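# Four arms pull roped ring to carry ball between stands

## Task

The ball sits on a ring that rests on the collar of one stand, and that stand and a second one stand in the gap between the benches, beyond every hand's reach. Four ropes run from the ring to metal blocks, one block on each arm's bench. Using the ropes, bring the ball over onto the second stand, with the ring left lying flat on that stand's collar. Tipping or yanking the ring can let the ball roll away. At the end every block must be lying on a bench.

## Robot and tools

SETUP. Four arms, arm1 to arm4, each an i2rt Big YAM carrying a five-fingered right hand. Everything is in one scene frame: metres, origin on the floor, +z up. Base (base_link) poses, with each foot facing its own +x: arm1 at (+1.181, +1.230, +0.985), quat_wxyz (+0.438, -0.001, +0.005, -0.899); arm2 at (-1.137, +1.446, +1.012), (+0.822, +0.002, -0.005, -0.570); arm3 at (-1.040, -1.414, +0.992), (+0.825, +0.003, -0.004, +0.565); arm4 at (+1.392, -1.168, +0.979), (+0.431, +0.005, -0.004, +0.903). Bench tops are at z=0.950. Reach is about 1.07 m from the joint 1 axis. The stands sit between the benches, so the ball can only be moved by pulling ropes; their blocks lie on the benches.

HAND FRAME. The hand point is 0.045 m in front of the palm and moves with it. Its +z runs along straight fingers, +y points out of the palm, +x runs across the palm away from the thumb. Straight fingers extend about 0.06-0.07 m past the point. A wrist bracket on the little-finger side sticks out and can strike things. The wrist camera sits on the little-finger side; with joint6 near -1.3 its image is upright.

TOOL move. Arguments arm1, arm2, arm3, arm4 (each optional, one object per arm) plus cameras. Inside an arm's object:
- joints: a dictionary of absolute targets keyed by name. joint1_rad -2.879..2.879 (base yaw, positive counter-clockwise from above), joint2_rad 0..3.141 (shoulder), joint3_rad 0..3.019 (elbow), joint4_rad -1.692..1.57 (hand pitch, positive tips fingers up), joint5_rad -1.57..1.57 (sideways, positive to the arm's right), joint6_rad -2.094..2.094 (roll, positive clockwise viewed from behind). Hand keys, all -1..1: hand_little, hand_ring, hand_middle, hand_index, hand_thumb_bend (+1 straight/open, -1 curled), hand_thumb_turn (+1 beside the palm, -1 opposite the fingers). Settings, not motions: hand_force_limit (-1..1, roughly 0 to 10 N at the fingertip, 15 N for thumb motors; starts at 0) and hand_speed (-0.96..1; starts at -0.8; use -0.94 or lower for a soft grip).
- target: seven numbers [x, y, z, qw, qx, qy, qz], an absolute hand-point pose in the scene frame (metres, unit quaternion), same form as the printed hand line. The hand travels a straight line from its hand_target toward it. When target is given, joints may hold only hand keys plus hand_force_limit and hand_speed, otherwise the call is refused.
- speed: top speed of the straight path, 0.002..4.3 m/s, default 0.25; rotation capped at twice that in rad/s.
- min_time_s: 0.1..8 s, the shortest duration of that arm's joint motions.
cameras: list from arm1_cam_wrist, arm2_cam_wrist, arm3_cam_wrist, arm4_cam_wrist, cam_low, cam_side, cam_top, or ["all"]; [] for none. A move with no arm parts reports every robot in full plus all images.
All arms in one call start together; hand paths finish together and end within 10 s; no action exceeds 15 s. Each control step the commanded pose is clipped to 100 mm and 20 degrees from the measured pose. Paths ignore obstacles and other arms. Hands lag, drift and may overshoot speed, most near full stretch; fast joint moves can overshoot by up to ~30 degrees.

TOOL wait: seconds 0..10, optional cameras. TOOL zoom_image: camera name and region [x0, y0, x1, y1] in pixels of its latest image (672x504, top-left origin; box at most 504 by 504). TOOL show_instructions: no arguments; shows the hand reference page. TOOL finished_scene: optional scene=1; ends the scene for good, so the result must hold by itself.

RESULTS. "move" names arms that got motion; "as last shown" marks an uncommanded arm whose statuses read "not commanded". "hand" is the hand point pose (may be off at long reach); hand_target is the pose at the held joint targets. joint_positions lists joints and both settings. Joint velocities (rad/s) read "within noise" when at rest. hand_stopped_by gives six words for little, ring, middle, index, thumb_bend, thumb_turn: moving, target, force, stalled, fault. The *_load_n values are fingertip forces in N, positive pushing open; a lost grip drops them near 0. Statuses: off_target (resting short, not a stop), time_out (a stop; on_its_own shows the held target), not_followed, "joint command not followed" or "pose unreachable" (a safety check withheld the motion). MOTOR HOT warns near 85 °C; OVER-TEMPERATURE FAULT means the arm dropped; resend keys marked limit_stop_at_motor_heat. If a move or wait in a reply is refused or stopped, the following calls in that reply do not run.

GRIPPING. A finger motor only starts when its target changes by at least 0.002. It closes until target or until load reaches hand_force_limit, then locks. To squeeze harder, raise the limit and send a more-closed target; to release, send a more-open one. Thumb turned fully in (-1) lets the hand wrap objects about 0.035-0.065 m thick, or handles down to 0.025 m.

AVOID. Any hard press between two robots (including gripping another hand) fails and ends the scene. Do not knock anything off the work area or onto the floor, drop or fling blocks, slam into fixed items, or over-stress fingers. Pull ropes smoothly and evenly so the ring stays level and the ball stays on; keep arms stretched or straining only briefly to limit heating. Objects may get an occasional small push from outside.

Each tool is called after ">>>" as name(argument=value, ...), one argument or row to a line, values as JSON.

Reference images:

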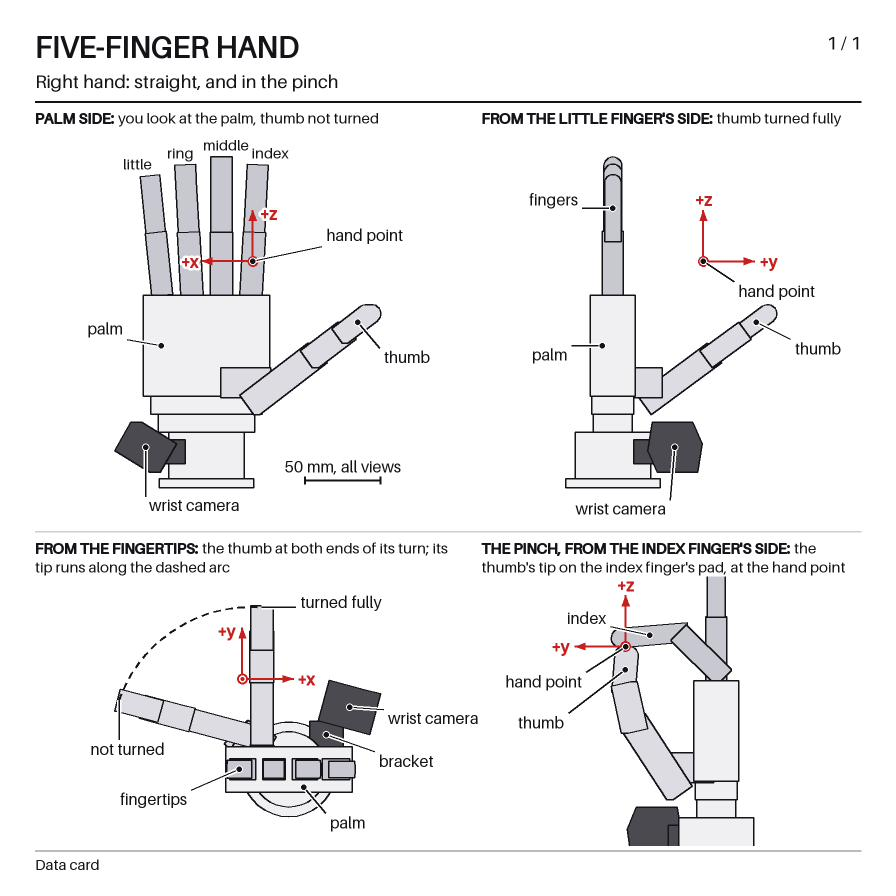

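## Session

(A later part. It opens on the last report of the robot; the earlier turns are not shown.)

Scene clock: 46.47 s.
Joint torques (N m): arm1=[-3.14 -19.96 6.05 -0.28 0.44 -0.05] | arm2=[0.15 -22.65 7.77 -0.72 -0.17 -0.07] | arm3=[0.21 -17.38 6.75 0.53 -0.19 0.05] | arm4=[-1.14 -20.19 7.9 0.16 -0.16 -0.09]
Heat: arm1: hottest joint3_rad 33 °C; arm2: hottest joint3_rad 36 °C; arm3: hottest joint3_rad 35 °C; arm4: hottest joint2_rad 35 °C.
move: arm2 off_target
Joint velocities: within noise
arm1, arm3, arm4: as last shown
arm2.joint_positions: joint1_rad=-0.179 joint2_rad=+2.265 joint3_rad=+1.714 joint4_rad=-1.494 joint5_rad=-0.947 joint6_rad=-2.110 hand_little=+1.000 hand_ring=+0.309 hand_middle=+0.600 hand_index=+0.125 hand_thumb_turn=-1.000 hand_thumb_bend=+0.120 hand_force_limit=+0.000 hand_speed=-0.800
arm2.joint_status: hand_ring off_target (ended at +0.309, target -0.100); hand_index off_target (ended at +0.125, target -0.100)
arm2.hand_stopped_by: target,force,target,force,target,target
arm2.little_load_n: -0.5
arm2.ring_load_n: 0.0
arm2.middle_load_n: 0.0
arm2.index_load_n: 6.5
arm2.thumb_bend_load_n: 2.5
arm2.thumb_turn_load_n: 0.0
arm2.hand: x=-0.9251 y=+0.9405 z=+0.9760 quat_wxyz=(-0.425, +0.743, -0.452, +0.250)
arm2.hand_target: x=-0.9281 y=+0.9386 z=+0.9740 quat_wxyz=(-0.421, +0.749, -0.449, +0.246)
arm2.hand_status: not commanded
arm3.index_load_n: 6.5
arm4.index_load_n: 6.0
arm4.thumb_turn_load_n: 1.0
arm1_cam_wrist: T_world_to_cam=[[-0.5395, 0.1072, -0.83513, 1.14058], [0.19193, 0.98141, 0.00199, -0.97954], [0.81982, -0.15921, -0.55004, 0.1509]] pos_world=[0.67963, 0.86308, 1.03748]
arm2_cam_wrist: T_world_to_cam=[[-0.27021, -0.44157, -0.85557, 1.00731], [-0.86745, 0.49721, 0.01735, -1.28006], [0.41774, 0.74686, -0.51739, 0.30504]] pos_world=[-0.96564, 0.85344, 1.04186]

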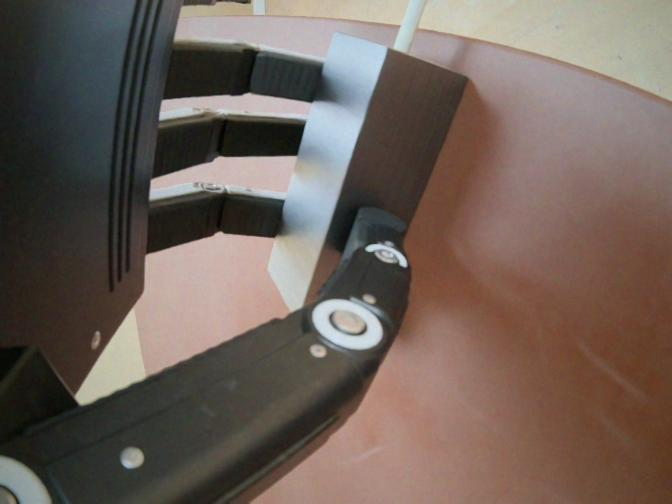

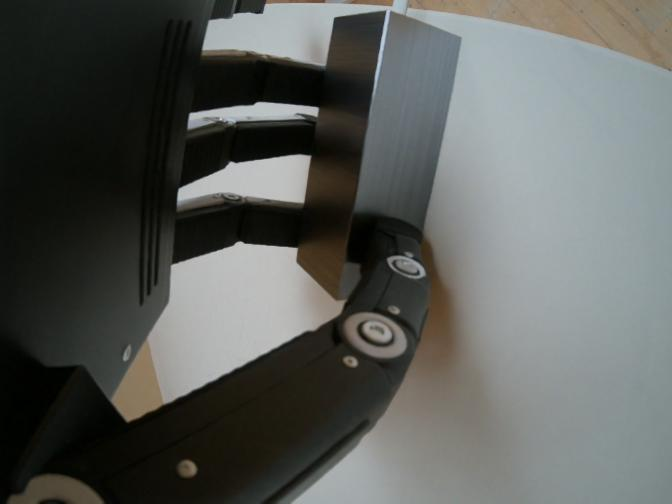

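>>> move(
  arm2={"joints":{"hand_ring":-0.05,"hand_middle":0.05}},
  cameras=["arm2_cam_wrist"],
)

Scene clock: 47.90 s.
Joint torques (N m): arm1=[-3.14 -19.9 6.02 -0.27 0.44 -0.05] | arm2=[0.03 -22.53 7.77 -0.69 -0.09 -0.06] | arm3=[0.15 -17.32 6.75 0.51 -0.19 0.05] | arm4=[-1.14 -20.25 7.9 0.13 -0.16 -0.09]
Heat: arm1: hottest joint3_rad 33 °C; arm2: hottest joint3_rad 36 °C; arm3: hottest joint3_rad 35 °C; arm4: hottest joint2_rad 35 °C.
move: arm2 off_target
Joint velocities: within noise
arm1, arm3, arm4: as last shown
arm2.joint_positions: joint1_rad=-0.178 joint2_rad=+2.264 joint3_rad=+1.714 joint4_rad=-1.494 joint5_rad=-0.949 joint6_rad=-2.110 hand_little=+1.000 hand_ring=+0.257 hand_middle=+0.438 hand_index=+0.125 hand_thumb_turn=-1.000 hand_thumb_bend=+0.121 hand_force_limit=+0.000 hand_speed=-0.800
arm2.joint_status: hand_ring off_target (ended at +0.257, target -0.050); hand_middle off_target (ended at +0.438, target +0.050)
arm2.hand_stopped_by: target,force,force,force,target,target
arm2.little_load_n: 0.0
arm2.ring_load_n: 0.0
arm2.middle_load_n: 4.5
arm2.index_load_n: 4.5
arm2.thumb_bend_load_n: 4.0
arm2.thumb_turn_load_n: 0.0
arm2.hand: x=-0.9245 y=+0.9406 z=+0.9767 quat_wxyz=(-0.426, +0.743, -0.452, +0.250)
arm2.hand_target: x=-0.9281 y=+0.9387 z=+0.9740 quat_wxyz=(-0.421, +0.749, -0.449, +0.246)
arm2.hand_status: not commanded
arm3.little_load_n: -0.5
arm3.index_load_n: 7.0
arm4.index_load_n: 6.5
arm2_cam_wrist: T_world_to_cam=[[-0.26898, -0.44115, -0.85618, 1.00935], [-0.86724, 0.49763, 0.01605, -1.27857], [0.41898, 0.74683, -0.51643, 0.30527]] pos_world=[-0.96524, 0.85354, 1.04235]

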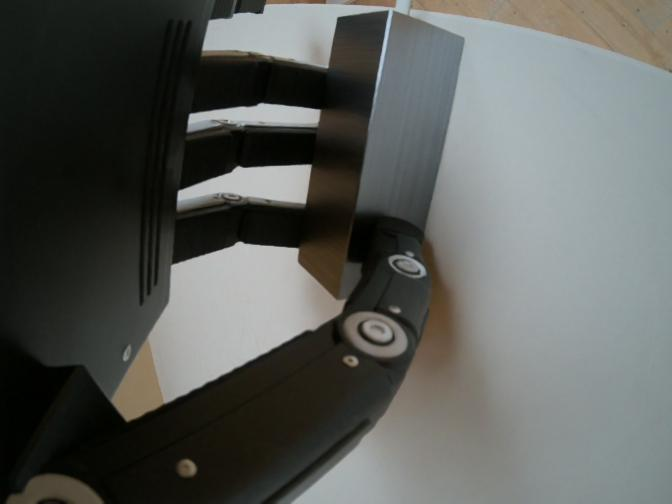

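>>> move(
  arm2={"joints":{"hand_ring":-0.1}},
)

>>> move(
  arm1={"target":[0.775,0.862,1.02,0.2073,-0.3591,0.7881,-0.455],"speed":0.06},
  arm2={"target":[-0.928,0.9386,1.02,0.4343,-0.7522,0.4291,-0.2477],"speed":0.06},
  arm3={"target":[-0.8205,-0.904,1.01,0.4379,-0.7585,-0.4179,0.2413],"speed":0.06},
  arm4={"target":[0.980,-0.805,1.01,0.2089,-0.3619,-0.7868,0.4543],"speed":0.06},
  cameras=["all"],
)

Scene clock: 48.70 s.
Joint torques (N m): arm1=[-3.14 -19.9 6.02 -0.29 0.44 -0.05] | arm2=[-0.03 -22.59 7.8 -0.7 -0.09 -0.06] | arm3=[0.15 -17.32 6.75 0.51 -0.19 0.05] | arm4=[-1.14 -20.19 7.87 0.14 -0.16 -0.09]
Heat: arm1: hottest joint3_rad 33 °C; arm2: hottest joint3_rad 36 °C; arm3: hottest joint2_rad 35 °C; arm4: hottest joint2_rad 35 °C.
move: arm2 off_target
Joint velocities: within noise
arm1: as last shown
arm2.joint_positions: joint1_rad=-0.178 joint2_rad=+2.263 joint3_rad=+1.714 joint4_rad=-1.494 joint5_rad=-0.949 joint6_rad=-2.110 hand_little=+1.000 hand_ring=+0.169 hand_middle=+0.438 hand_index=+0.125 hand_thumb_turn=-1.000 hand_thumb_bend=+0.121 hand_force_limit=+0.000 hand_speed=-0.800
arm2.joint_status: hand_ring off_target (ended at +0.169, target -0.100)
arm2.hand_stopped_by: target,force,force,force,target,target
arm2.little_load_n: 0.0
arm2.ring_load_n: 4.0
arm2.middle_load_n: 2.0
arm2.index_load_n: 3.5
arm2.thumb_bend_load_n: 3.5
arm2.thumb_turn_load_n: 1.5
arm2.hand: x=-0.9241 y=+0.9407 z=+0.9769 quat_wxyz=(-0.426, +0.743, -0.452, +0.250)
arm2.hand_target: x=-0.9281 y=+0.9387 z=+0.9740 quat_wxyz=(-0.421, +0.749, -0.449, +0.246)
arm2.hand_status: not commanded
arm3.joint_positions: joint1_rad=-0.282 joint2_rad=+2.134 joint3_rad=+1.521 joint4_rad=-1.120 joint5_rad=-1.055 joint6_rad=-1.757 hand_little=+1.000 hand_ring=+0.122 hand_middle=+0.402 hand_index=+0.143 hand_thumb_turn=-1.000 hand_thumb_bend=+0.105 hand_force_limit=-0.100 hand_speed=-0.800
arm3.joint_status: not commanded
arm3.hand_stopped_by: target,force,force,force,force,target
arm3.little_load_n: 0.0
arm3.ring_load_n: 6.0
arm3.middle_load_n: 3.0
arm3.index_load_n: 7.0
arm3.thumb_bend_load_n: 6.5
arm3.thumb_turn_load_n: 0.5
arm3.hand: x=-0.8214 y=-0.9029 z=+0.9714 quat_wxyz=(-0.446, +0.753, +0.419, -0.242)
arm3.hand_target: x=-0.8204 y=-0.9041 z=+0.9655 quat_wxyz=(-0.438, +0.759, +0.418, -0.241)
arm3.hand_status: not commanded
arm4.joint_positions: joint1_rad=-0.074 joint2_rad=+2.121 joint3_rad=+1.522 joint4_rad=-1.158 joint5_rad=-1.061 joint6_rad=-1.772 hand_little=+1.000 hand_ring=+0.122 hand_middle=+0.127 hand_index=+0.123 hand_thumb_turn=-1.000 hand_thumb_bend=+0.122 hand_force_limit=-0.100 hand_speed=-0.800
arm4.joint_status: not commanded
arm4.hand_stopped_by: target,force,force,force,target,target
arm4.little_load_n: 0.0
arm4.ring_load_n: 4.0
arm4.middle_load_n: 5.5
arm4.index_load_n: 6.5
arm4.thumb_bend_load_n: 6.5
arm4.thumb_turn_load_n: 1.0
arm4.hand: x=+0.9745 y=-0.8078 z=+0.9691 quat_wxyz=(-0.214, +0.361, +0.782, -0.461)
arm4.hand_target: x=+0.9801 y=-0.8053 z=+0.9562 quat_wxyz=(-0.209, +0.362, +0.787, -0.454)
arm4.hand_status: not commanded
pictures: none

Scene clock: 50.40 s.
Joint torques (N m): arm1=[-3.08 -22.95 9.44 -1.06 -0.83 0] | arm2=[0.15 -23.82 9.99 -1.21 -0.77 -0.05] | arm3=[0.09 -20.01 8.58 -0.38 -0.93 0.06] | arm4=[-1.26 -23.12 10.99 -0.7 -1.11 -0.08]
Heat: arm1: hottest joint3_rad 34 °C; arm2: hottest joint3_rad 37 °C; arm3: hottest joint2_rad 35 °C; arm4: hottest joint2_rad 35 °C.
move: arm1 off_target; arm2 off_target; arm3 off_target; arm4 off_target
Joint velocities: within noise
arm1.joint_positions: joint1_rad=-0.384 joint2_rad=+2.173 joint3_rad=+1.720 joint4_rad=-1.607 joint5_rad=-0.954 joint6_rad=-2.114 hand_little=+1.000 hand_ring=+0.124 hand_middle=+0.419 hand_index=+0.142 hand_thumb_turn=-1.000 hand_thumb_bend=+0.121 hand_force_limit=+0.000 hand_speed=-0.800
arm1.joint_status: not commanded
arm1.hand_stopped_by: target,force,force,force,target,target
arm1.little_load_n: 0.0
arm1.ring_load_n: 2.0
arm1.middle_load_n: 0.0
arm1.index_load_n: 3.0
arm1.thumb_bend_load_n: 4.0
arm1.thumb_turn_load_n: 0.0
arm1.hand: x=+0.7840 y=+0.8636 z=+1.0063 quat_wxyz=(-0.209, +0.343, -0.801, +0.443)
arm1.hand_target: x=+0.7755 y=+0.8619 z=+1.0199 quat_wxyz=(-0.198, +0.347, -0.801, +0.446)
arm1.hand_status: off_target (0.016 m and 2.7 deg from the pose sent, 0.048 m and 3.2 deg at the start; a joint's target at an end of its range on 51 of 51 steps)
arm2.joint_positions: joint1_rad=-0.178 joint2_rad=+2.222 joint3_rad=+1.714 joint4_rad=-1.566 joint5_rad=-0.932 joint6_rad=-2.111 hand_little=+1.000 hand_ring=+0.168 hand_middle=+0.437 hand_index=+0.125 hand_thumb_turn=-1.000 hand_thumb_bend=+0.121 hand_force_limit=+0.000 hand_speed=-0.800
arm2.joint_status: not commanded
arm2.hand_stopped_by: target,force,force,force,target,target
arm2.little_load_n: 0.0
arm2.ring_load_n: 0.0
arm2.middle_load_n: 0.0
arm2.index_load_n: 2.0
arm2.thumb_bend_load_n: 2.0
arm2.thumb_turn_load_n: -0.5
arm2.hand: x=-0.9291 y=+0.9500 z=+1.0039 quat_wxyz=(-0.432, +0.742, -0.456, +0.235)
arm2.hand_target: x=-0.9277 y=+0.9392 z=+1.0201 quat_wxyz=(-0.421, +0.749, -0.448, +0.245)
arm2.hand_status: off_target (0.020 m and 3.6 deg from the pose sent, 0.043 m and 3.0 deg at the start; a joint's target at an end of its range on 51 of 51 steps)
arm3.joint_positions: joint1_rad=-0.280 joint2_rad=+2.106 joint3_rad=+1.521 joint4_rad=-1.184 joint5_rad=-1.035 joint6_rad=-1.757 hand_little=+1.000 hand_ring=+0.122 hand_middle=+0.401 hand_index=+0.143 hand_thumb_turn=-1.000 hand_thumb_bend=+0.105 hand_force_limit=-0.100 hand_speed=-0.800
arm3.joint_status: not commanded
arm3.hand_stopped_by: target,force,force,force,force,target
arm3.little_load_n: 0.0
arm3.ring_load_n: 6.0
arm3.middle_load_n: 0.0
arm3.index_load_n: 7.0
arm3.thumb_bend_load_n: 6.5
arm3.thumb_turn_load_n: 0.0
arm3.hand: x=-0.8262 y=-0.9131 z=+0.9867 quat_wxyz=(-0.431, +0.760, +0.414, -0.254)
arm3.hand_target: x=-0.8209 y=-0.9044 z=+1.0099 quat_wxyz=(-0.438, +0.758, +0.418, -0.241)
arm3.hand_status: off_target (0.026 m and 1.7 deg from the pose sent, 0.039 m and 1.2 deg at the start)
arm4.joint_positions: joint1_rad=-0.074 joint2_rad=+2.083 joint3_rad=+1.522 joint4_rad=-1.246 joint5_rad=-1.038 joint6_rad=-1.774 hand_little=+1.000 hand_ring=+0.122 hand_middle=+0.127 hand_index=+0.123 hand_thumb_turn=-1.000 hand_thumb_bend=+0.122 hand_force_limit=-0.100 hand_speed=-0.800
arm4.joint_status: not commanded
arm4.hand_stopped_by: target,force,force,force,target,target
arm4.little_load_n: 0.0
arm4.ring_load_n: 3.5
arm4.middle_load_n: 4.5
arm4.index_load_n: 6.0
arm4.thumb_bend_load_n: 7.0
arm4.thumb_turn_load_n: 0.5
arm4.hand: x=+0.9859 y=-0.8181 z=+0.9904 quat_wxyz=(-0.190, +0.372, +0.781, -0.464)
arm4.hand_target: x=+0.9803 y=-0.8056 z=+1.0101 quat_wxyz=(-0.209, +0.362, +0.787, -0.454)
arm4.hand_status: off_target (0.024 m and 2.8 deg from the pose sent, 0.041 m and 1.1 deg at the start)
pictures: arm1_cam_wrist, arm2_cam_wrist, arm3_cam_wrist, arm4_cam_wrist, cam_low, cam_side, cam_top
arm1_cam_wrist: T_world_to_cam=[[-0.51254, 0.14162, -0.8469, 1.13447], [0.17534, 0.98278, 0.05823, -1.04034], [0.84057, -0.11865, -0.52855, 0.08669]] pos_world=[0.69101, 0.87205, 1.06719]
arm2_cam_wrist: T_world_to_cam=[[-0.28192, -0.42151, -0.86188, 1.0107], [-0.87137, 0.48845, 0.04614, -1.31301], [0.40154, 0.76403, -0.505, 0.2701]] pos_world=[-0.96763, 0.86101, 1.06809]
arm3_cam_wrist: T_world_to_cam=[[0.51399, -0.00803, -0.85776, 1.27027], [0.0388, -0.99872, 0.03259, -0.91178], [-0.85692, -0.05003, -0.51302, -0.12836]] pos_world=[-0.72753, -0.90684, 1.05345]
arm4_cam_wrist: T_world_to_cam=[[0.22978, 0.50471, -0.83215, 1.00664], [0.95662, -0.27447, 0.09769, -1.26655], [-0.1791, -0.81849, -0.54588, 0.1709]] pos_world=[1.0109, -0.71581, 1.05469]

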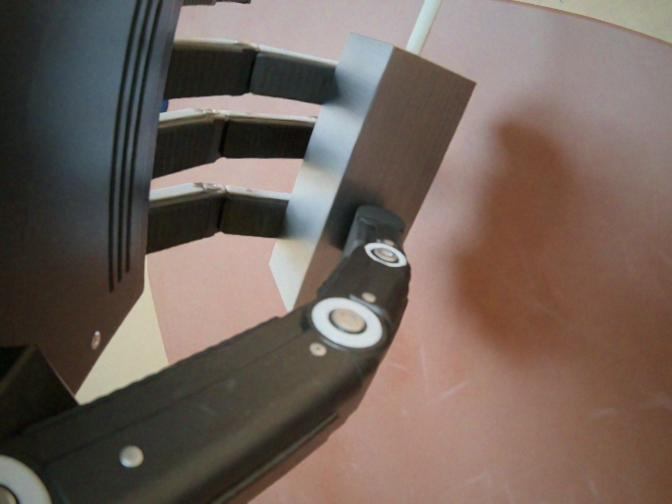

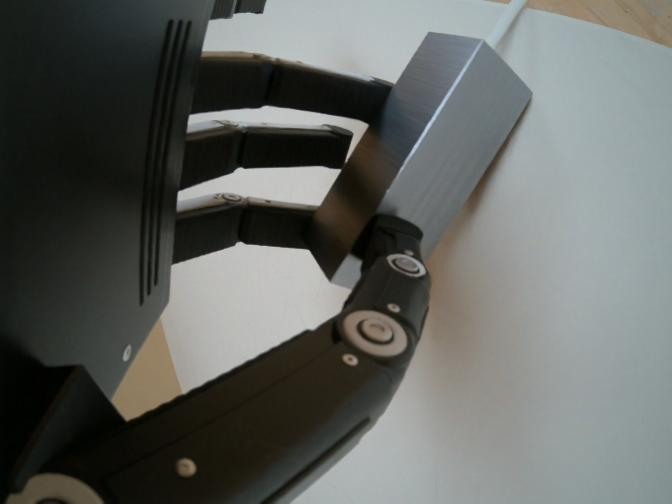

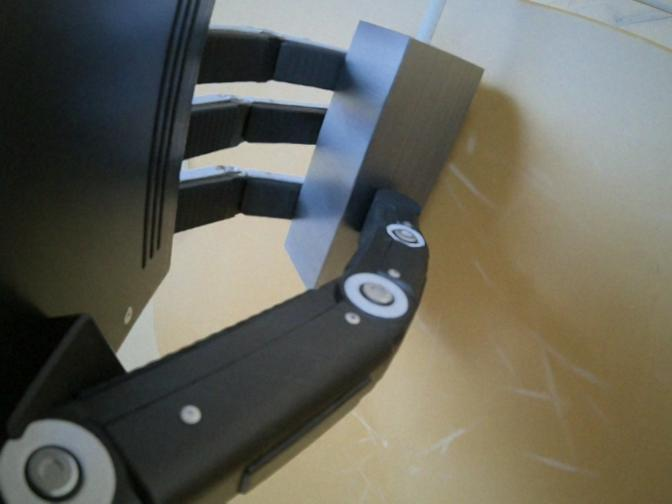

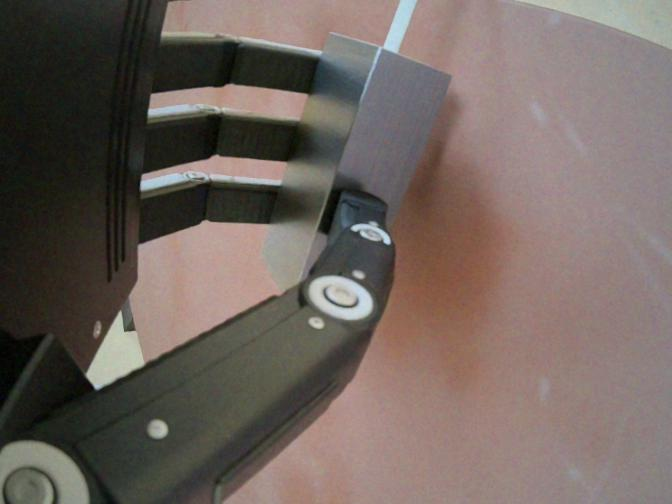

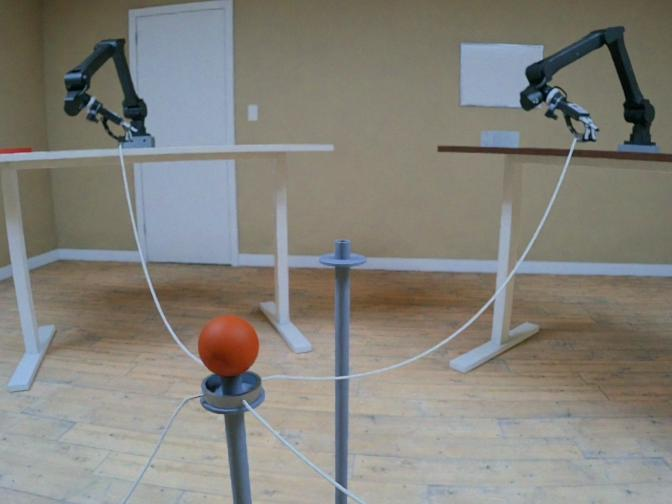

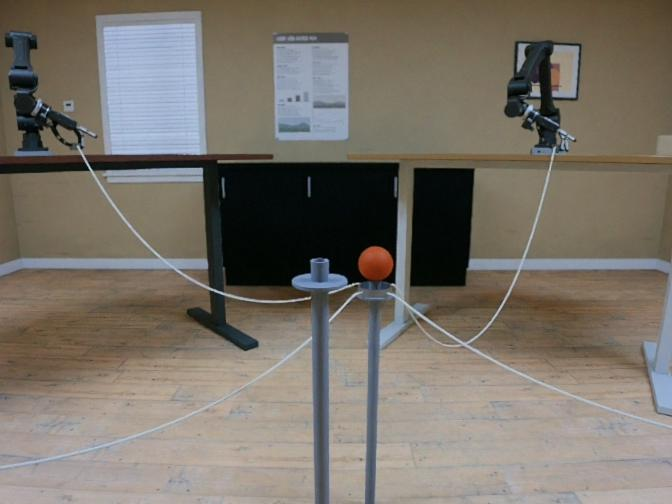

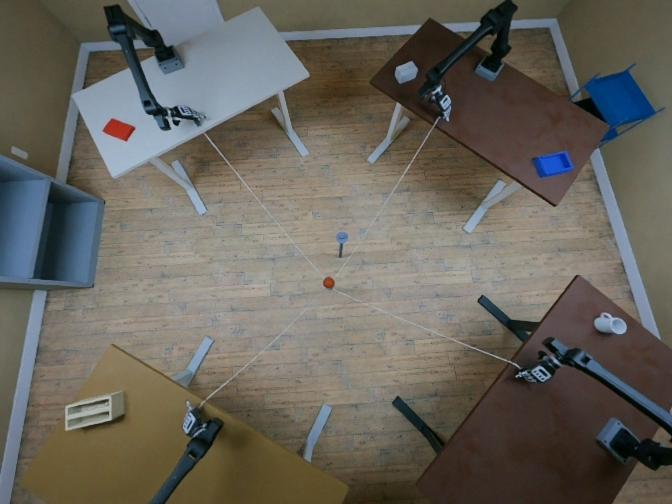

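>>> move(
  arm1={"joints":{"hand_force_limit":0.1,"hand_middle":0.0}},
  arm2={"target":[-0.9281,0.9387,0.972,0.4343,-0.7522,0.4291,-0.2477],"speed":0.06},
  arm3={"joints":{"hand_force_limit":0.1,"hand_middle":0.0}},
  cameras=["arm1_cam_wrist","arm2_cam_wrist","arm3_cam_wrist"],
)

Scene clock: 52.53 s.
Joint torques (N m): arm1=[-3.08 -22.48 9.35 -1.06 -0.83 0] | arm2=[0.09 -20.84 7.75 -0.28 -0.78 -0.05] | arm3=[0.09 -19.84 8.66 -0.38 -0.95 0.06] | arm4=[-1.38 -23.12 10.97 -0.68 -1.11 -0.08]
Heat: arm1: hottest joint3_rad 34 °C; arm2: hottest joint3_rad 37 °C; arm3: hottest joint2_rad 35 °C; arm4: hottest joint3_rad 36 °C.
move: arm1 off_target; arm2 off_target; arm3 off_target
Joint velocities: within noise
arm1.joint_positions: joint1_rad=-0.384 joint2_rad=+2.173 joint3_rad=+1.720 joint4_rad=-1.607 joint5_rad=-0.954 joint6_rad=-2.114 hand_little=+1.000 hand_ring=+0.124 hand_middle=+0.126 hand_index=+0.141 hand_thumb_turn=-1.000 hand_thumb_bend=+0.121 hand_force_limit=+0.100 hand_speed=-0.800
arm1.joint_status: hand_middle off_target (ended at +0.126, target +0.000); the others done
arm1.hand_stopped_by: target,force,force,force,target,target
arm1.little_load_n: 0.0
arm1.ring_load_n: 1.0
arm1.middle_load_n: 5.0
arm1.index_load_n: 2.0
arm1.thumb_bend_load_n: 4.5
arm1.thumb_turn_load_n: 0.0
arm1.hand: x=+0.7840 y=+0.8636 z=+1.0063 quat_wxyz=(-0.209, +0.343, -0.801, +0.443)
arm1.hand_target: x=+0.7755 y=+0.8619 z=+1.0199 quat_wxyz=(-0.198, +0.347, -0.801, +0.446)
arm1.hand_status: not commanded
arm2.joint_positions: joint1_rad=-0.178 joint2_rad=+2.245 joint3_rad=+1.714 joint4_rad=-1.503 joint5_rad=-0.932 joint6_rad=-2.111 hand_little=+1.000 hand_ring=+0.168 hand_middle=+0.437 hand_index=+0.125 hand_thumb_turn=-1.000 hand_thumb_bend=+0.121 hand_force_limit=+0.000 hand_speed=-0.800
arm2.joint_status: not commanded
arm2.hand_stopped_by: target,force,force,force,target,target
arm2.little_load_n: 0.0
arm2.ring_load_n: 0.5
arm2.middle_load_n: 0.0
arm2.index_load_n: 2.5
arm2.thumb_bend_load_n: 2.5
arm2.thumb_turn_load_n: 0.5
arm2.hand: x=-0.9270 y=+0.9398 z=+0.9855 quat_wxyz=(-0.419, +0.749, -0.450, +0.247)
arm2.hand_target: x=-0.9277 y=+0.9391 z=+0.9722 quat_wxyz=(-0.421, +0.749, -0.449, +0.245)
arm2.hand_status: off_target (0.014 m and 3.0 deg from the pose sent, 0.034 m and 3.7 deg at the start; a joint's target at an end of its range on 43 of 43 steps)
arm3.joint_positions: joint1_rad=-0.280 joint2_rad=+2.106 joint3_rad=+1.521 joint4_rad=-1.184 joint5_rad=-1.035 joint6_rad=-1.757 hand_little=+1.000 hand_ring=+0.122 hand_middle=+0.128 hand_index=+0.143 hand_thumb_turn=-1.000 hand_thumb_bend=+0.105 hand_force_limit=+0.100 hand_speed=-0.800
arm3.joint_status: hand_middle off_target (ended at +0.128, target +0.000); the others done
arm3.hand_stopped_by: target,force,force,force,force,target
arm3.little_load_n: 0.0
arm3.ring_load_n: 3.0
arm3.middle_load_n: 5.5
arm3.index_load_n: 3.5
arm3.thumb_bend_load_n: 6.5
arm3.thumb_turn_load_n: 0.0
arm3.hand: x=-0.8261 y=-0.9131 z=+0.9867 quat_wxyz=(-0.431, +0.760, +0.414, -0.254)
arm3.hand_target: x=-0.8209 y=-0.9044 z=+1.0098 quat_wxyz=(-0.438, +0.758, +0.418, -0.241)
arm3.hand_status: not commanded
arm4: as last shown
arm4.thumb_turn_load_n: 1.0
arm1_cam_wrist: T_world_to_cam=[[-0.51254, 0.14162, -0.8469, 1.13447], [0.17534, 0.98278, 0.05823, -1.04034], [0.84057, -0.11865, -0.52855, 0.08669]] pos_world=[0.69101, 0.87205, 1.06719]
arm2_cam_wrist: T_world_to_cam=[[-0.27582, -0.45571, -0.84632, 1.01354], [-0.87143, 0.49012, 0.02009, -1.28131], [0.40564, 0.74304, -0.5323, 0.31832]] pos_world=[-0.96613, 0.85335, 1.05296]
arm3_cam_wrist: T_world_to_cam=[[0.51431, -0.00818, -0.85757, 1.27011], [0.03888, -0.9987, 0.03284, -0.91197], [-0.85672, -0.05024, -0.51332, -0.128]] pos_world=[-0.72743, -0.90683, 1.05345]

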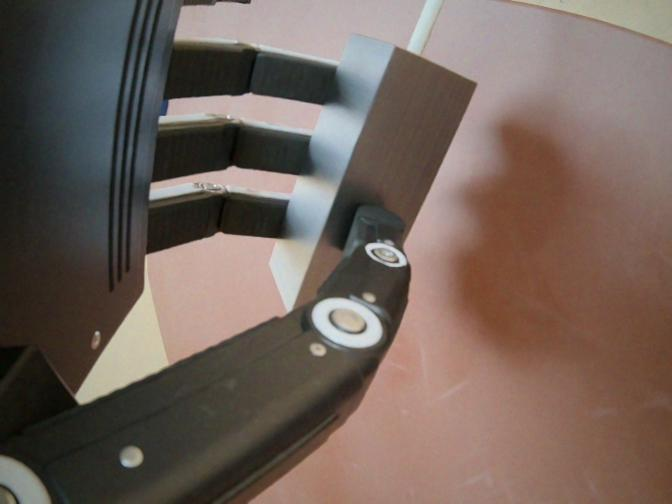

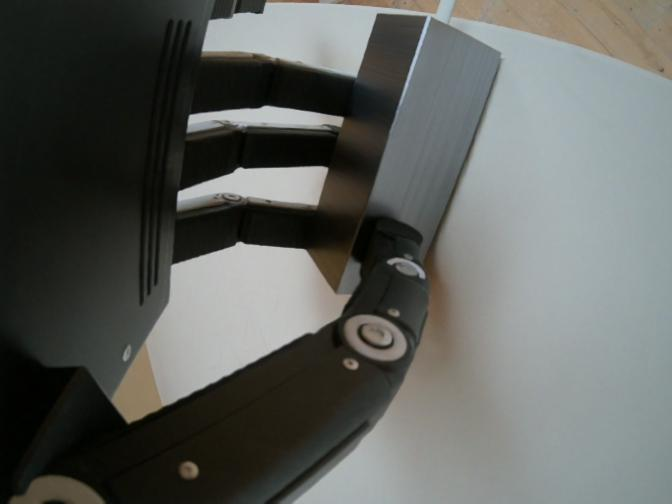

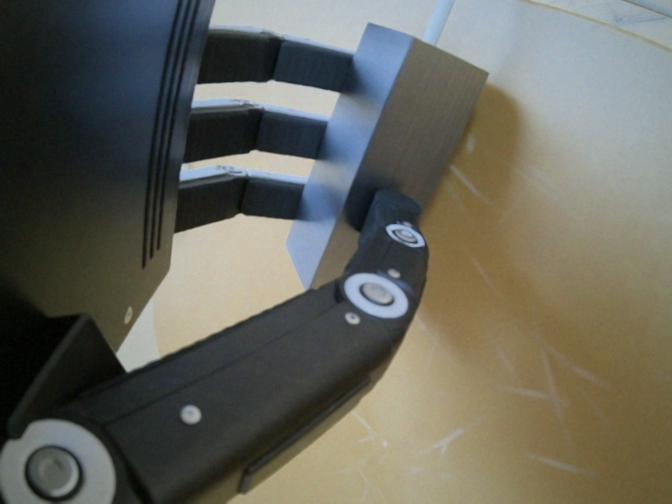

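>>> move(
  arm1={"joints":{"hand_thumb_bend":0.02}},
  arm2={"target":[-0.9281,0.9377,0.958,0.4343,-0.7522,0.4291,-0.2477],"speed":0.06},
  cameras=["arm1_cam_wrist","arm2_cam_wrist"],
)

Scene clock: 53.77 s.
Joint torques (N m): arm1=[-3.08 -22.48 9.35 -1.05 -0.84 0] | arm2=[0.03 -19.9 7.57 -0.01 -0.78 -0.05] | arm3=[0.09 -19.84 8.68 -0.39 -0.95 0.06] | arm4=[-1.14 -23.12 11.02 -0.7 -1.11 -0.09]
Heat: arm1: hottest joint3_rad 34 °C; arm2: hottest joint3_rad 37 °C; arm3: hottest joint2_rad 35 °C; arm4: hottest joint3_rad 36 °C.
move: arm1 off_target; arm2 off_target
Joint velocities: within noise
arm1.joint_positions: joint1_rad=-0.384 joint2_rad=+2.173 joint3_rad=+1.720 joint4_rad=-1.607 joint5_rad=-0.954 joint6_rad=-2.114 hand_little=+1.000 hand_ring=+0.124 hand_middle=+0.126 hand_index=+0.141 hand_thumb_turn=-1.000 hand_thumb_bend=+0.107 hand_force_limit=+0.100 hand_speed=-0.800
arm1.joint_status: hand_thumb_bend off_target (ended at +0.107, target +0.020)
arm1.hand_stopped_by: target,force,force,force,force,target
arm1.little_load_n: 0.0
arm1.ring_load_n: 2.0
arm1.middle_load_n: 5.5
arm1.index_load_n: 3.5
arm1.thumb_bend_load_n: 8.5
arm1.thumb_turn_load_n: 0.0
arm1.hand: x=+0.7840 y=+0.8636 z=+1.0063 quat_wxyz=(-0.209, +0.343, -0.801, +0.443)
arm1.hand_target: x=+0.7755 y=+0.8619 z=+1.0199 quat_wxyz=(-0.198, +0.347, -0.801, +0.446)
arm1.hand_status: not commanded
arm2.joint_positions: joint1_rad=-0.178 joint2_rad=+2.252 joint3_rad=+1.714 joint4_rad=-1.486 joint5_rad=-0.932 joint6_rad=-2.111 hand_little=+1.000 hand_ring=+0.168 hand_middle=+0.437 hand_index=+0.125 hand_thumb_turn=-1.000 hand_thumb_bend=+0.121 hand_force_limit=+0.000 hand_speed=-0.800
arm2.joint_status: not commanded
arm2.hand_stopped_by: target,force,force,force,target,target
arm2.little_load_n: 0.0
arm2.ring_load_n: 1.0
arm2.middle_load_n: 0.0
arm2.index_load_n: 3.5
arm2.thumb_bend_load_n: 3.5
arm2.thumb_turn_load_n: 0.5
arm2.hand: x=-0.9265 y=+0.9374 z=+0.9799 quat_wxyz=(-0.416, +0.751, -0.449, +0.249)
arm2.hand_target: x=-0.9278 y=+0.9385 z=+0.9584 quat_wxyz=(-0.421, +0.749, -0.449, +0.245)
arm2.hand_status: off_target (0.022 m and 3.1 deg from the pose sent, 0.028 m and 3.0 deg at the start; a joint's target at an end of its range on 29 of 29 steps)
arm3, arm4: as last shown
arm3.ring_load_n: 2.5
arm3.middle_load_n: 5.0
arm1_cam_wrist: T_world_to_cam=[[-0.51254, 0.14162, -0.8469, 1.13447], [0.17534, 0.98278, 0.05823, -1.04034], [0.84057, -0.11865, -0.52855, 0.08669]] pos_world=[0.69101, 0.87205, 1.06719]
arm2_cam_wrist: T_world_to_cam=[[-0.27447, -0.46295, -0.84282, 1.01248], [-0.8714, 0.49035, 0.01443, -1.27424], [0.4066, 0.7384, -0.538, 0.32774]] pos_world=[-0.96574, 0.85155, 1.04805]

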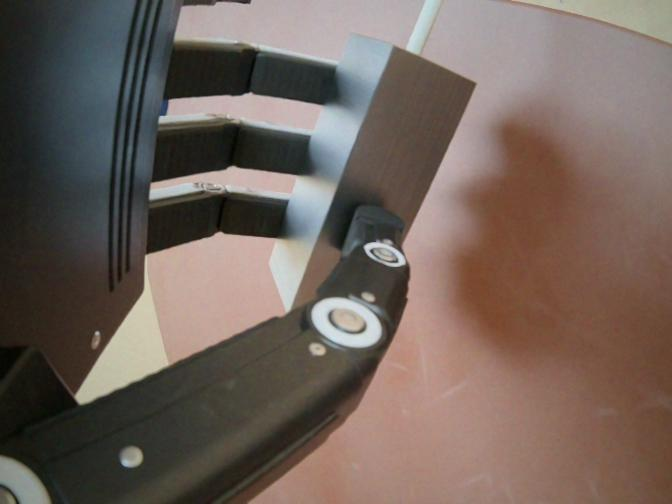

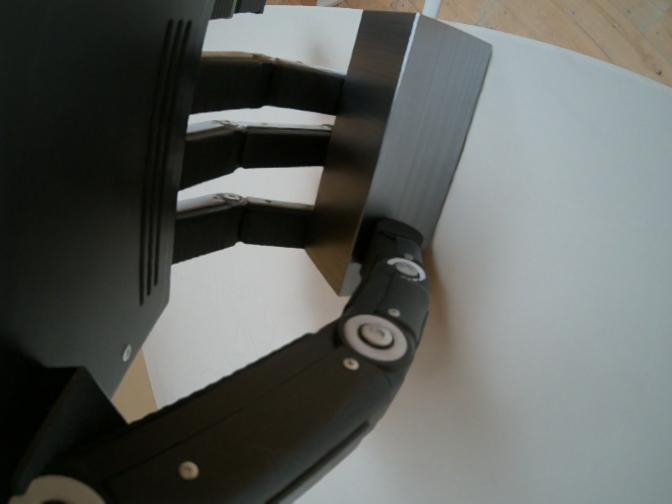

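>>> move(
  arm2={"joints":{"hand_index":0.4,"hand_middle":0.5,"hand_ring":0.4,"hand_thumb_bend":0.3}},
)

>>> move(
  arm2={"target":[-0.9245,0.9325,0.954,0.4343,-0.7522,0.4291,-0.2477],"speed":0.06},
  cameras=["arm2_cam_wrist"],
)

Scene clock: 55.10 s.
Joint torques (N m): arm1=[-3.08 -22.48 9.35 -1.06 -0.83 0] | arm2=[0.09 -20.25 7.54 -0.2 -0.76 -0.05] | arm3=[0.09 -19.84 8.66 -0.38 -0.95 0.05] | arm4=[-1.2 -23.18 10.96 -0.72 -1.11 -0.08]
Heat: arm1: hottest joint3_rad 34 °C; arm2: hottest joint3_rad 37 °C; arm3: hottest joint2_rad 36 °C; arm4: hottest joint2_rad 36 °C.
move: arm2 done
Joint velocities: within noise
arm1, arm3, arm4: as last shown
arm1.thumb_bend_load_n: 8.0
arm2.joint_positions: joint1_rad=-0.178 joint2_rad=+2.257 joint3_rad=+1.714 joint4_rad=-1.482 joint5_rad=-0.932 joint6_rad=-2.111 hand_little=+1.000 hand_ring=+0.400 hand_middle=+0.500 hand_index=+0.400 hand_thumb_turn=-1.000 hand_thumb_bend=+0.300 hand_force_limit=+0.000 hand_speed=-0.800
arm2.joint_status: all done
arm2.hand_stopped_by: target,target,target,target,target,target
arm2.little_load_n: 0.0
arm2.ring_load_n: 0.0
arm2.middle_load_n: 0.0
arm2.index_load_n: 0.0
arm2.thumb_bend_load_n: 0.0
arm2.thumb_turn_load_n: 0.0
arm2.hand: x=-0.9266 y=+0.9369 z=+0.9773 quat_wxyz=(-0.416, +0.751, -0.449, +0.250)
arm2.hand_target: x=-0.9280 y=+0.9384 z=+0.9586 quat_wxyz=(-0.421, +0.749, -0.449, +0.245)
arm2.hand_status: not commanded
arm3.ring_load_n: 3.0
arm4.thumb_turn_load_n: 0.5
pictures: none

Scene clock: 56.07 s.
Joint torques (N m): arm1=[-3.02 -22.42 9.35 -1.05 -0.83 0] | arm2=[0.38 -18.9 9.68 -0.32 -0.8 -0.05] | arm3=[0.15 -19.84 8.68 -0.38 -0.95 0.06] | arm4=[-1.26 -23.24 10.97 -0.73 -1.11 -0.09]
Heat: arm1: hottest joint3_rad 34 °C; arm2: hottest joint3_rad 37 °C; arm3: hottest joint2_rad 36 °C; arm4: hottest joint2_rad 36 °C.
move: arm2 off_target
Joint velocities: within noise
arm1, arm3, arm4: as last shown
arm1.ring_load_n: 2.5
arm1.index_load_n: 4.0
arm1.thumb_bend_load_n: 8.5
arm2.joint_positions: joint1_rad=-0.178 joint2_rad=+2.258 joint3_rad=+1.714 joint4_rad=-1.482 joint5_rad=-0.934 joint6_rad=-2.111 hand_little=+1.000 hand_ring=+0.400 hand_middle=+0.500 hand_index=+0.400 hand_thumb_turn=-1.000 hand_thumb_bend=+0.300 hand_force_limit=+0.000 hand_speed=-0.800
arm2.joint_status: not commanded
arm2.hand_stopped_by: target,target,target,target,target,target
arm2.little_load_n: 0.0
arm2.ring_load_n: 0.0
arm2.middle_load_n: -0.5
arm2.index_load_n: 0.0
arm2.thumb_bend_load_n: 0.0
arm2.thumb_turn_load_n: 0.0
arm2.hand: x=-0.9263 y=+0.9371 z=+0.9767 quat_wxyz=(-0.417, +0.750, -0.449, +0.250)
arm2.hand_target: x=-0.9245 y=+0.9336 z=+0.9544 quat_wxyz=(-0.422, +0.749, -0.447, +0.246)
arm2.hand_status: off_target (0.023 m and 3.1 deg from the pose sent, 0.024 m and 3.1 deg at the start; a joint's target at an end of its range on 29 of 29 steps)
arm4.middle_load_n: 5.0
arm2_cam_wrist: T_world_to_cam=[[-0.27353, -0.46164, -0.84384, 1.01033], [-0.87076, 0.49153, 0.01335, -1.27329], [0.40861, 0.73843, -0.53643, 0.3264]] pos_world=[-0.96574, 0.85125, 1.04465]

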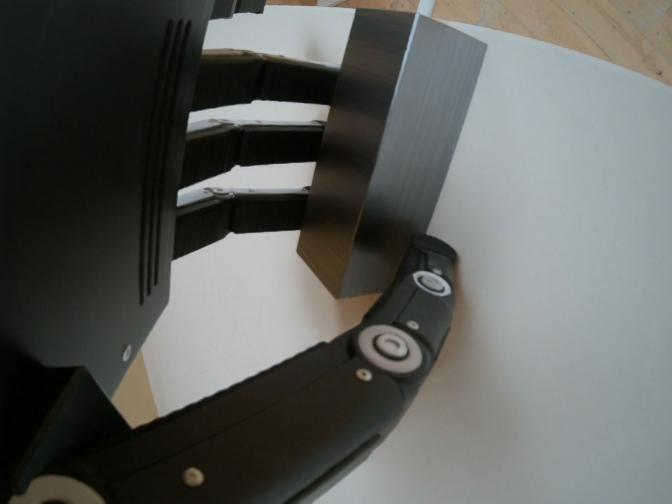

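>>> move(
  arm2={"target":[-0.917,0.921,0.953,0.4343,-0.7522,0.4291,-0.2477],"speed":0.06,"joints":{"hand_thumb_bend":0.12}},
  cameras=["arm2_cam_wrist"],
)

Scene clock: 57.53 s.
Joint torques (N m): arm1=[-3.08 -22.48 9.33 -1.06 -0.84 0] | arm2=[0.85 -19.43 10.39 -0.32 -0.57 -0.05] | arm3=[0.09 -19.78 8.68 -0.39 -0.95 0.06] | arm4=[-1.26 -23.18 10.97 -0.7 -1.11 -0.08]
Heat: arm1: hottest joint3_rad 34 °C; arm2: hottest joint3_rad 37 °C; arm3: hottest joint2_rad 36 °C; arm4: hottest joint2_rad 36 °C.
move: arm2 off_target
Joint velocities: within noise
arm1, arm3, arm4: as last shown
arm1.ring_load_n: 2.0
arm1.index_load_n: 3.5
arm2.joint_positions: joint1_rad=-0.178 joint2_rad=+2.292 joint3_rad=+1.768 joint4_rad=-1.509 joint5_rad=-0.945 joint6_rad=-2.111 hand_little=+1.000 hand_ring=+0.400 hand_middle=+0.500 hand_index=+0.400 hand_thumb_turn=-1.000 hand_thumb_bend=+0.120 hand_force_limit=+0.000 hand_speed=-0.800
arm2.joint_status: all done
arm2.hand_stopped_by: target,target,target,target,target,target
arm2.little_load_n: 0.0
arm2.ring_load_n: 0.0
arm2.middle_load_n: 3.0
arm2.index_load_n: 0.0
arm2.thumb_bend_load_n: 0.0
arm2.thumb_turn_load_n: 0.0
arm2.hand: x=-0.9224 y=+0.9265 z=+0.9751 quat_wxyz=(-0.421, +0.746, -0.450, +0.252)
arm2.hand_target: x=-0.9171 y=+0.9220 z=+0.9535 quat_wxyz=(-0.423, +0.750, -0.444, +0.247)
arm2.hand_status: off_target (0.023 m and 3.0 deg from the pose sent, 0.030 m and 3.1 deg at the start; a joint's target at an end of its range on 33 of 33 steps)
arm4.middle_load_n: 4.5
arm4.thumb_turn_load_n: 1.0
arm2_cam_wrist: T_world_to_cam=[[-0.26859, -0.45268, -0.85026, 1.00768], [-0.86848, 0.49562, 0.01047, -1.26356], [0.41666, 0.74124, -0.52626, 0.32669]] pos_world=[-0.96284, 0.84025, 1.04195]

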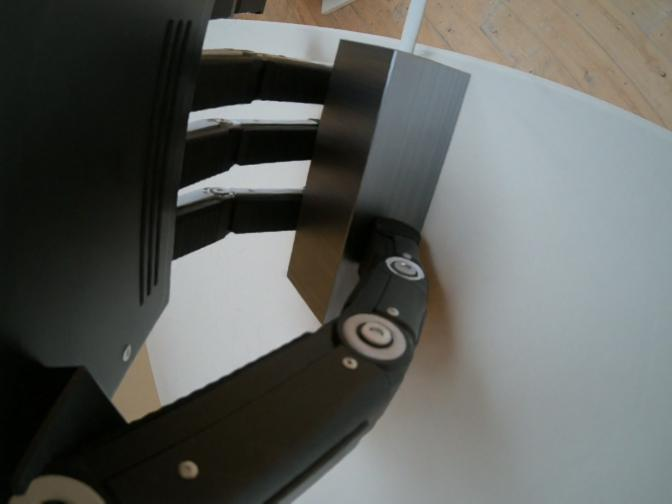

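>>> move(
  arm2={"joints":{"hand_index":0.25,"hand_middle":0.25,"hand_ring":0.25,"hand_force_limit":0.2}},
)

>>> move(
  arm2={"joints":{"hand_index":0.0,"hand_middle":0.0,"hand_ring":0.0,"hand_force_limit":0.1}},
  cameras=["arm2_cam_wrist"],
)

Scene clock: 58.60 s.
Joint torques (N m): arm1=[-3.02 -22.42 9.35 -1.05 -0.83 0] | arm2=[0.15 -19.37 10.02 -0.12 -0.16 -0.06] | arm3=[0.03 -19.84 8.68 -0.39 -0.95 0.06] | arm4=[-1.14 -23.06 10.99 -0.73 -1.11 -0.09]
Heat: arm1: hottest joint3_rad 34 °C; arm2: hottest joint3_rad 37 °C; arm3: hottest joint2_rad 36 °C; arm4: hottest joint2_rad 36 °C.
move: arm2 off_target
Joint velocities: within noise
arm1, arm3, arm4: as last shown
arm1.thumb_bend_load_n: 8.0
arm2.joint_positions: joint1_rad=-0.169 joint2_rad=+2.292 joint3_rad=+1.772 joint4_rad=-1.515 joint5_rad=-0.956 joint6_rad=-2.111 hand_little=+1.000 hand_ring=+0.250 hand_middle=+0.375 hand_index=+0.250 hand_thumb_turn=-1.000 hand_thumb_bend=+0.120 hand_force_limit=+0.200 hand_speed=-0.800
arm2.joint_status: hand_middle off_target (ended at +0.375, target +0.250); the others done
arm2.hand_stopped_by: target,target,force,target,target,target
arm2.little_load_n: 0.0
arm2.ring_load_n: 0.0
arm2.middle_load_n: 3.5
arm2.index_load_n: 0.0
arm2.thumb_bend_load_n: 0.0
arm2.thumb_turn_load_n: 0.0
arm2.hand: x=-0.9156 y=+0.9281 z=+0.9776 quat_wxyz=(-0.425, +0.745, -0.447, +0.254)
arm2.hand_target: x=-0.9170 y=+0.9221 z=+0.9535 quat_wxyz=(-0.424, +0.750, -0.445, +0.246)
arm2.hand_status: not commanded
arm4.little_load_n: -0.5
pictures: none

Scene clock: 59.30 s.
Joint torques (N m): arm1=[-3.08 -22.48 9.36 -1.06 -0.83 0] | arm2=[0.15 -19.43 10.04 -0.12 -0.11 -0.05] | arm3=[0.09 -19.84 8.65 -0.39 -0.95 0.06] | arm4=[-1.26 -23.12 10.97 -0.69 -1.11 -0.08]
Heat: arm1: hottest joint3_rad 34 °C; arm2: hottest joint3_rad 37 °C; arm3: hottest joint2_rad 36 °C; arm4: hottest joint2_rad 36 °C.
move: arm2 off_target
Joint velocities: within noise
arm1, arm3, arm4: as last shown
arm1.ring_load_n: 2.5
arm2.joint_positions: joint1_rad=-0.168 joint2_rad=+2.292 joint3_rad=+1.772 joint4_rad=-1.515 joint5_rad=-0.957 joint6_rad=-2.111 hand_little=+1.000 hand_ring=+0.105 hand_middle=+0.359 hand_index=+0.125 hand_thumb_turn=-1.000 hand_thumb_bend=+0.121 hand_force_limit=+0.100 hand_speed=-0.800
arm2.joint_status: hand_ring off_target (ended at +0.105, target +0.000); hand_middle off_target (ended at +0.359, target +0.000); hand_index off_target (ended at +0.125, target +0.000); the others done
arm2.hand_stopped_by: target,force,force,force,target,target
arm2.little_load_n: 0.0
arm2.ring_load_n: 7.5
arm2.middle_load_n: 4.5
arm2.index_load_n: 7.5
arm2.thumb_bend_load_n: 8.0
arm2.thumb_turn_load_n: 2.0
arm2.hand: x=-0.9152 y=+0.9281 z=+0.9778 quat_wxyz=(-0.426, +0.745, -0.447, +0.254)
arm2.hand_target: x=-0.9170 y=+0.9221 z=+0.9535 quat_wxyz=(-0.424, +0.750, -0.444, +0.246)
arm2.hand_status: not commanded
arm4.little_load_n: 0.0
arm4.index_load_n: 5.5
arm2_cam_wrist: T_world_to_cam=[[-0.25818, -0.45048, -0.85464, 1.02437], [-0.87095, 0.49135, 0.00412, -1.25025], [0.41807, 0.74541, -0.51921, 0.31436]] pos_world=[-0.95585, 0.84144, 1.04384]

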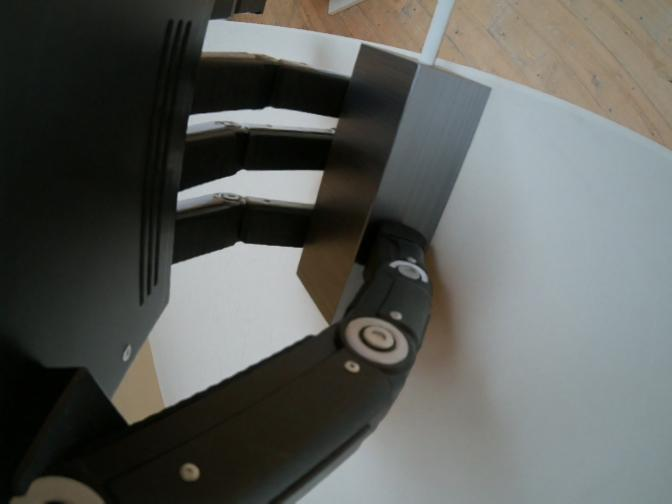

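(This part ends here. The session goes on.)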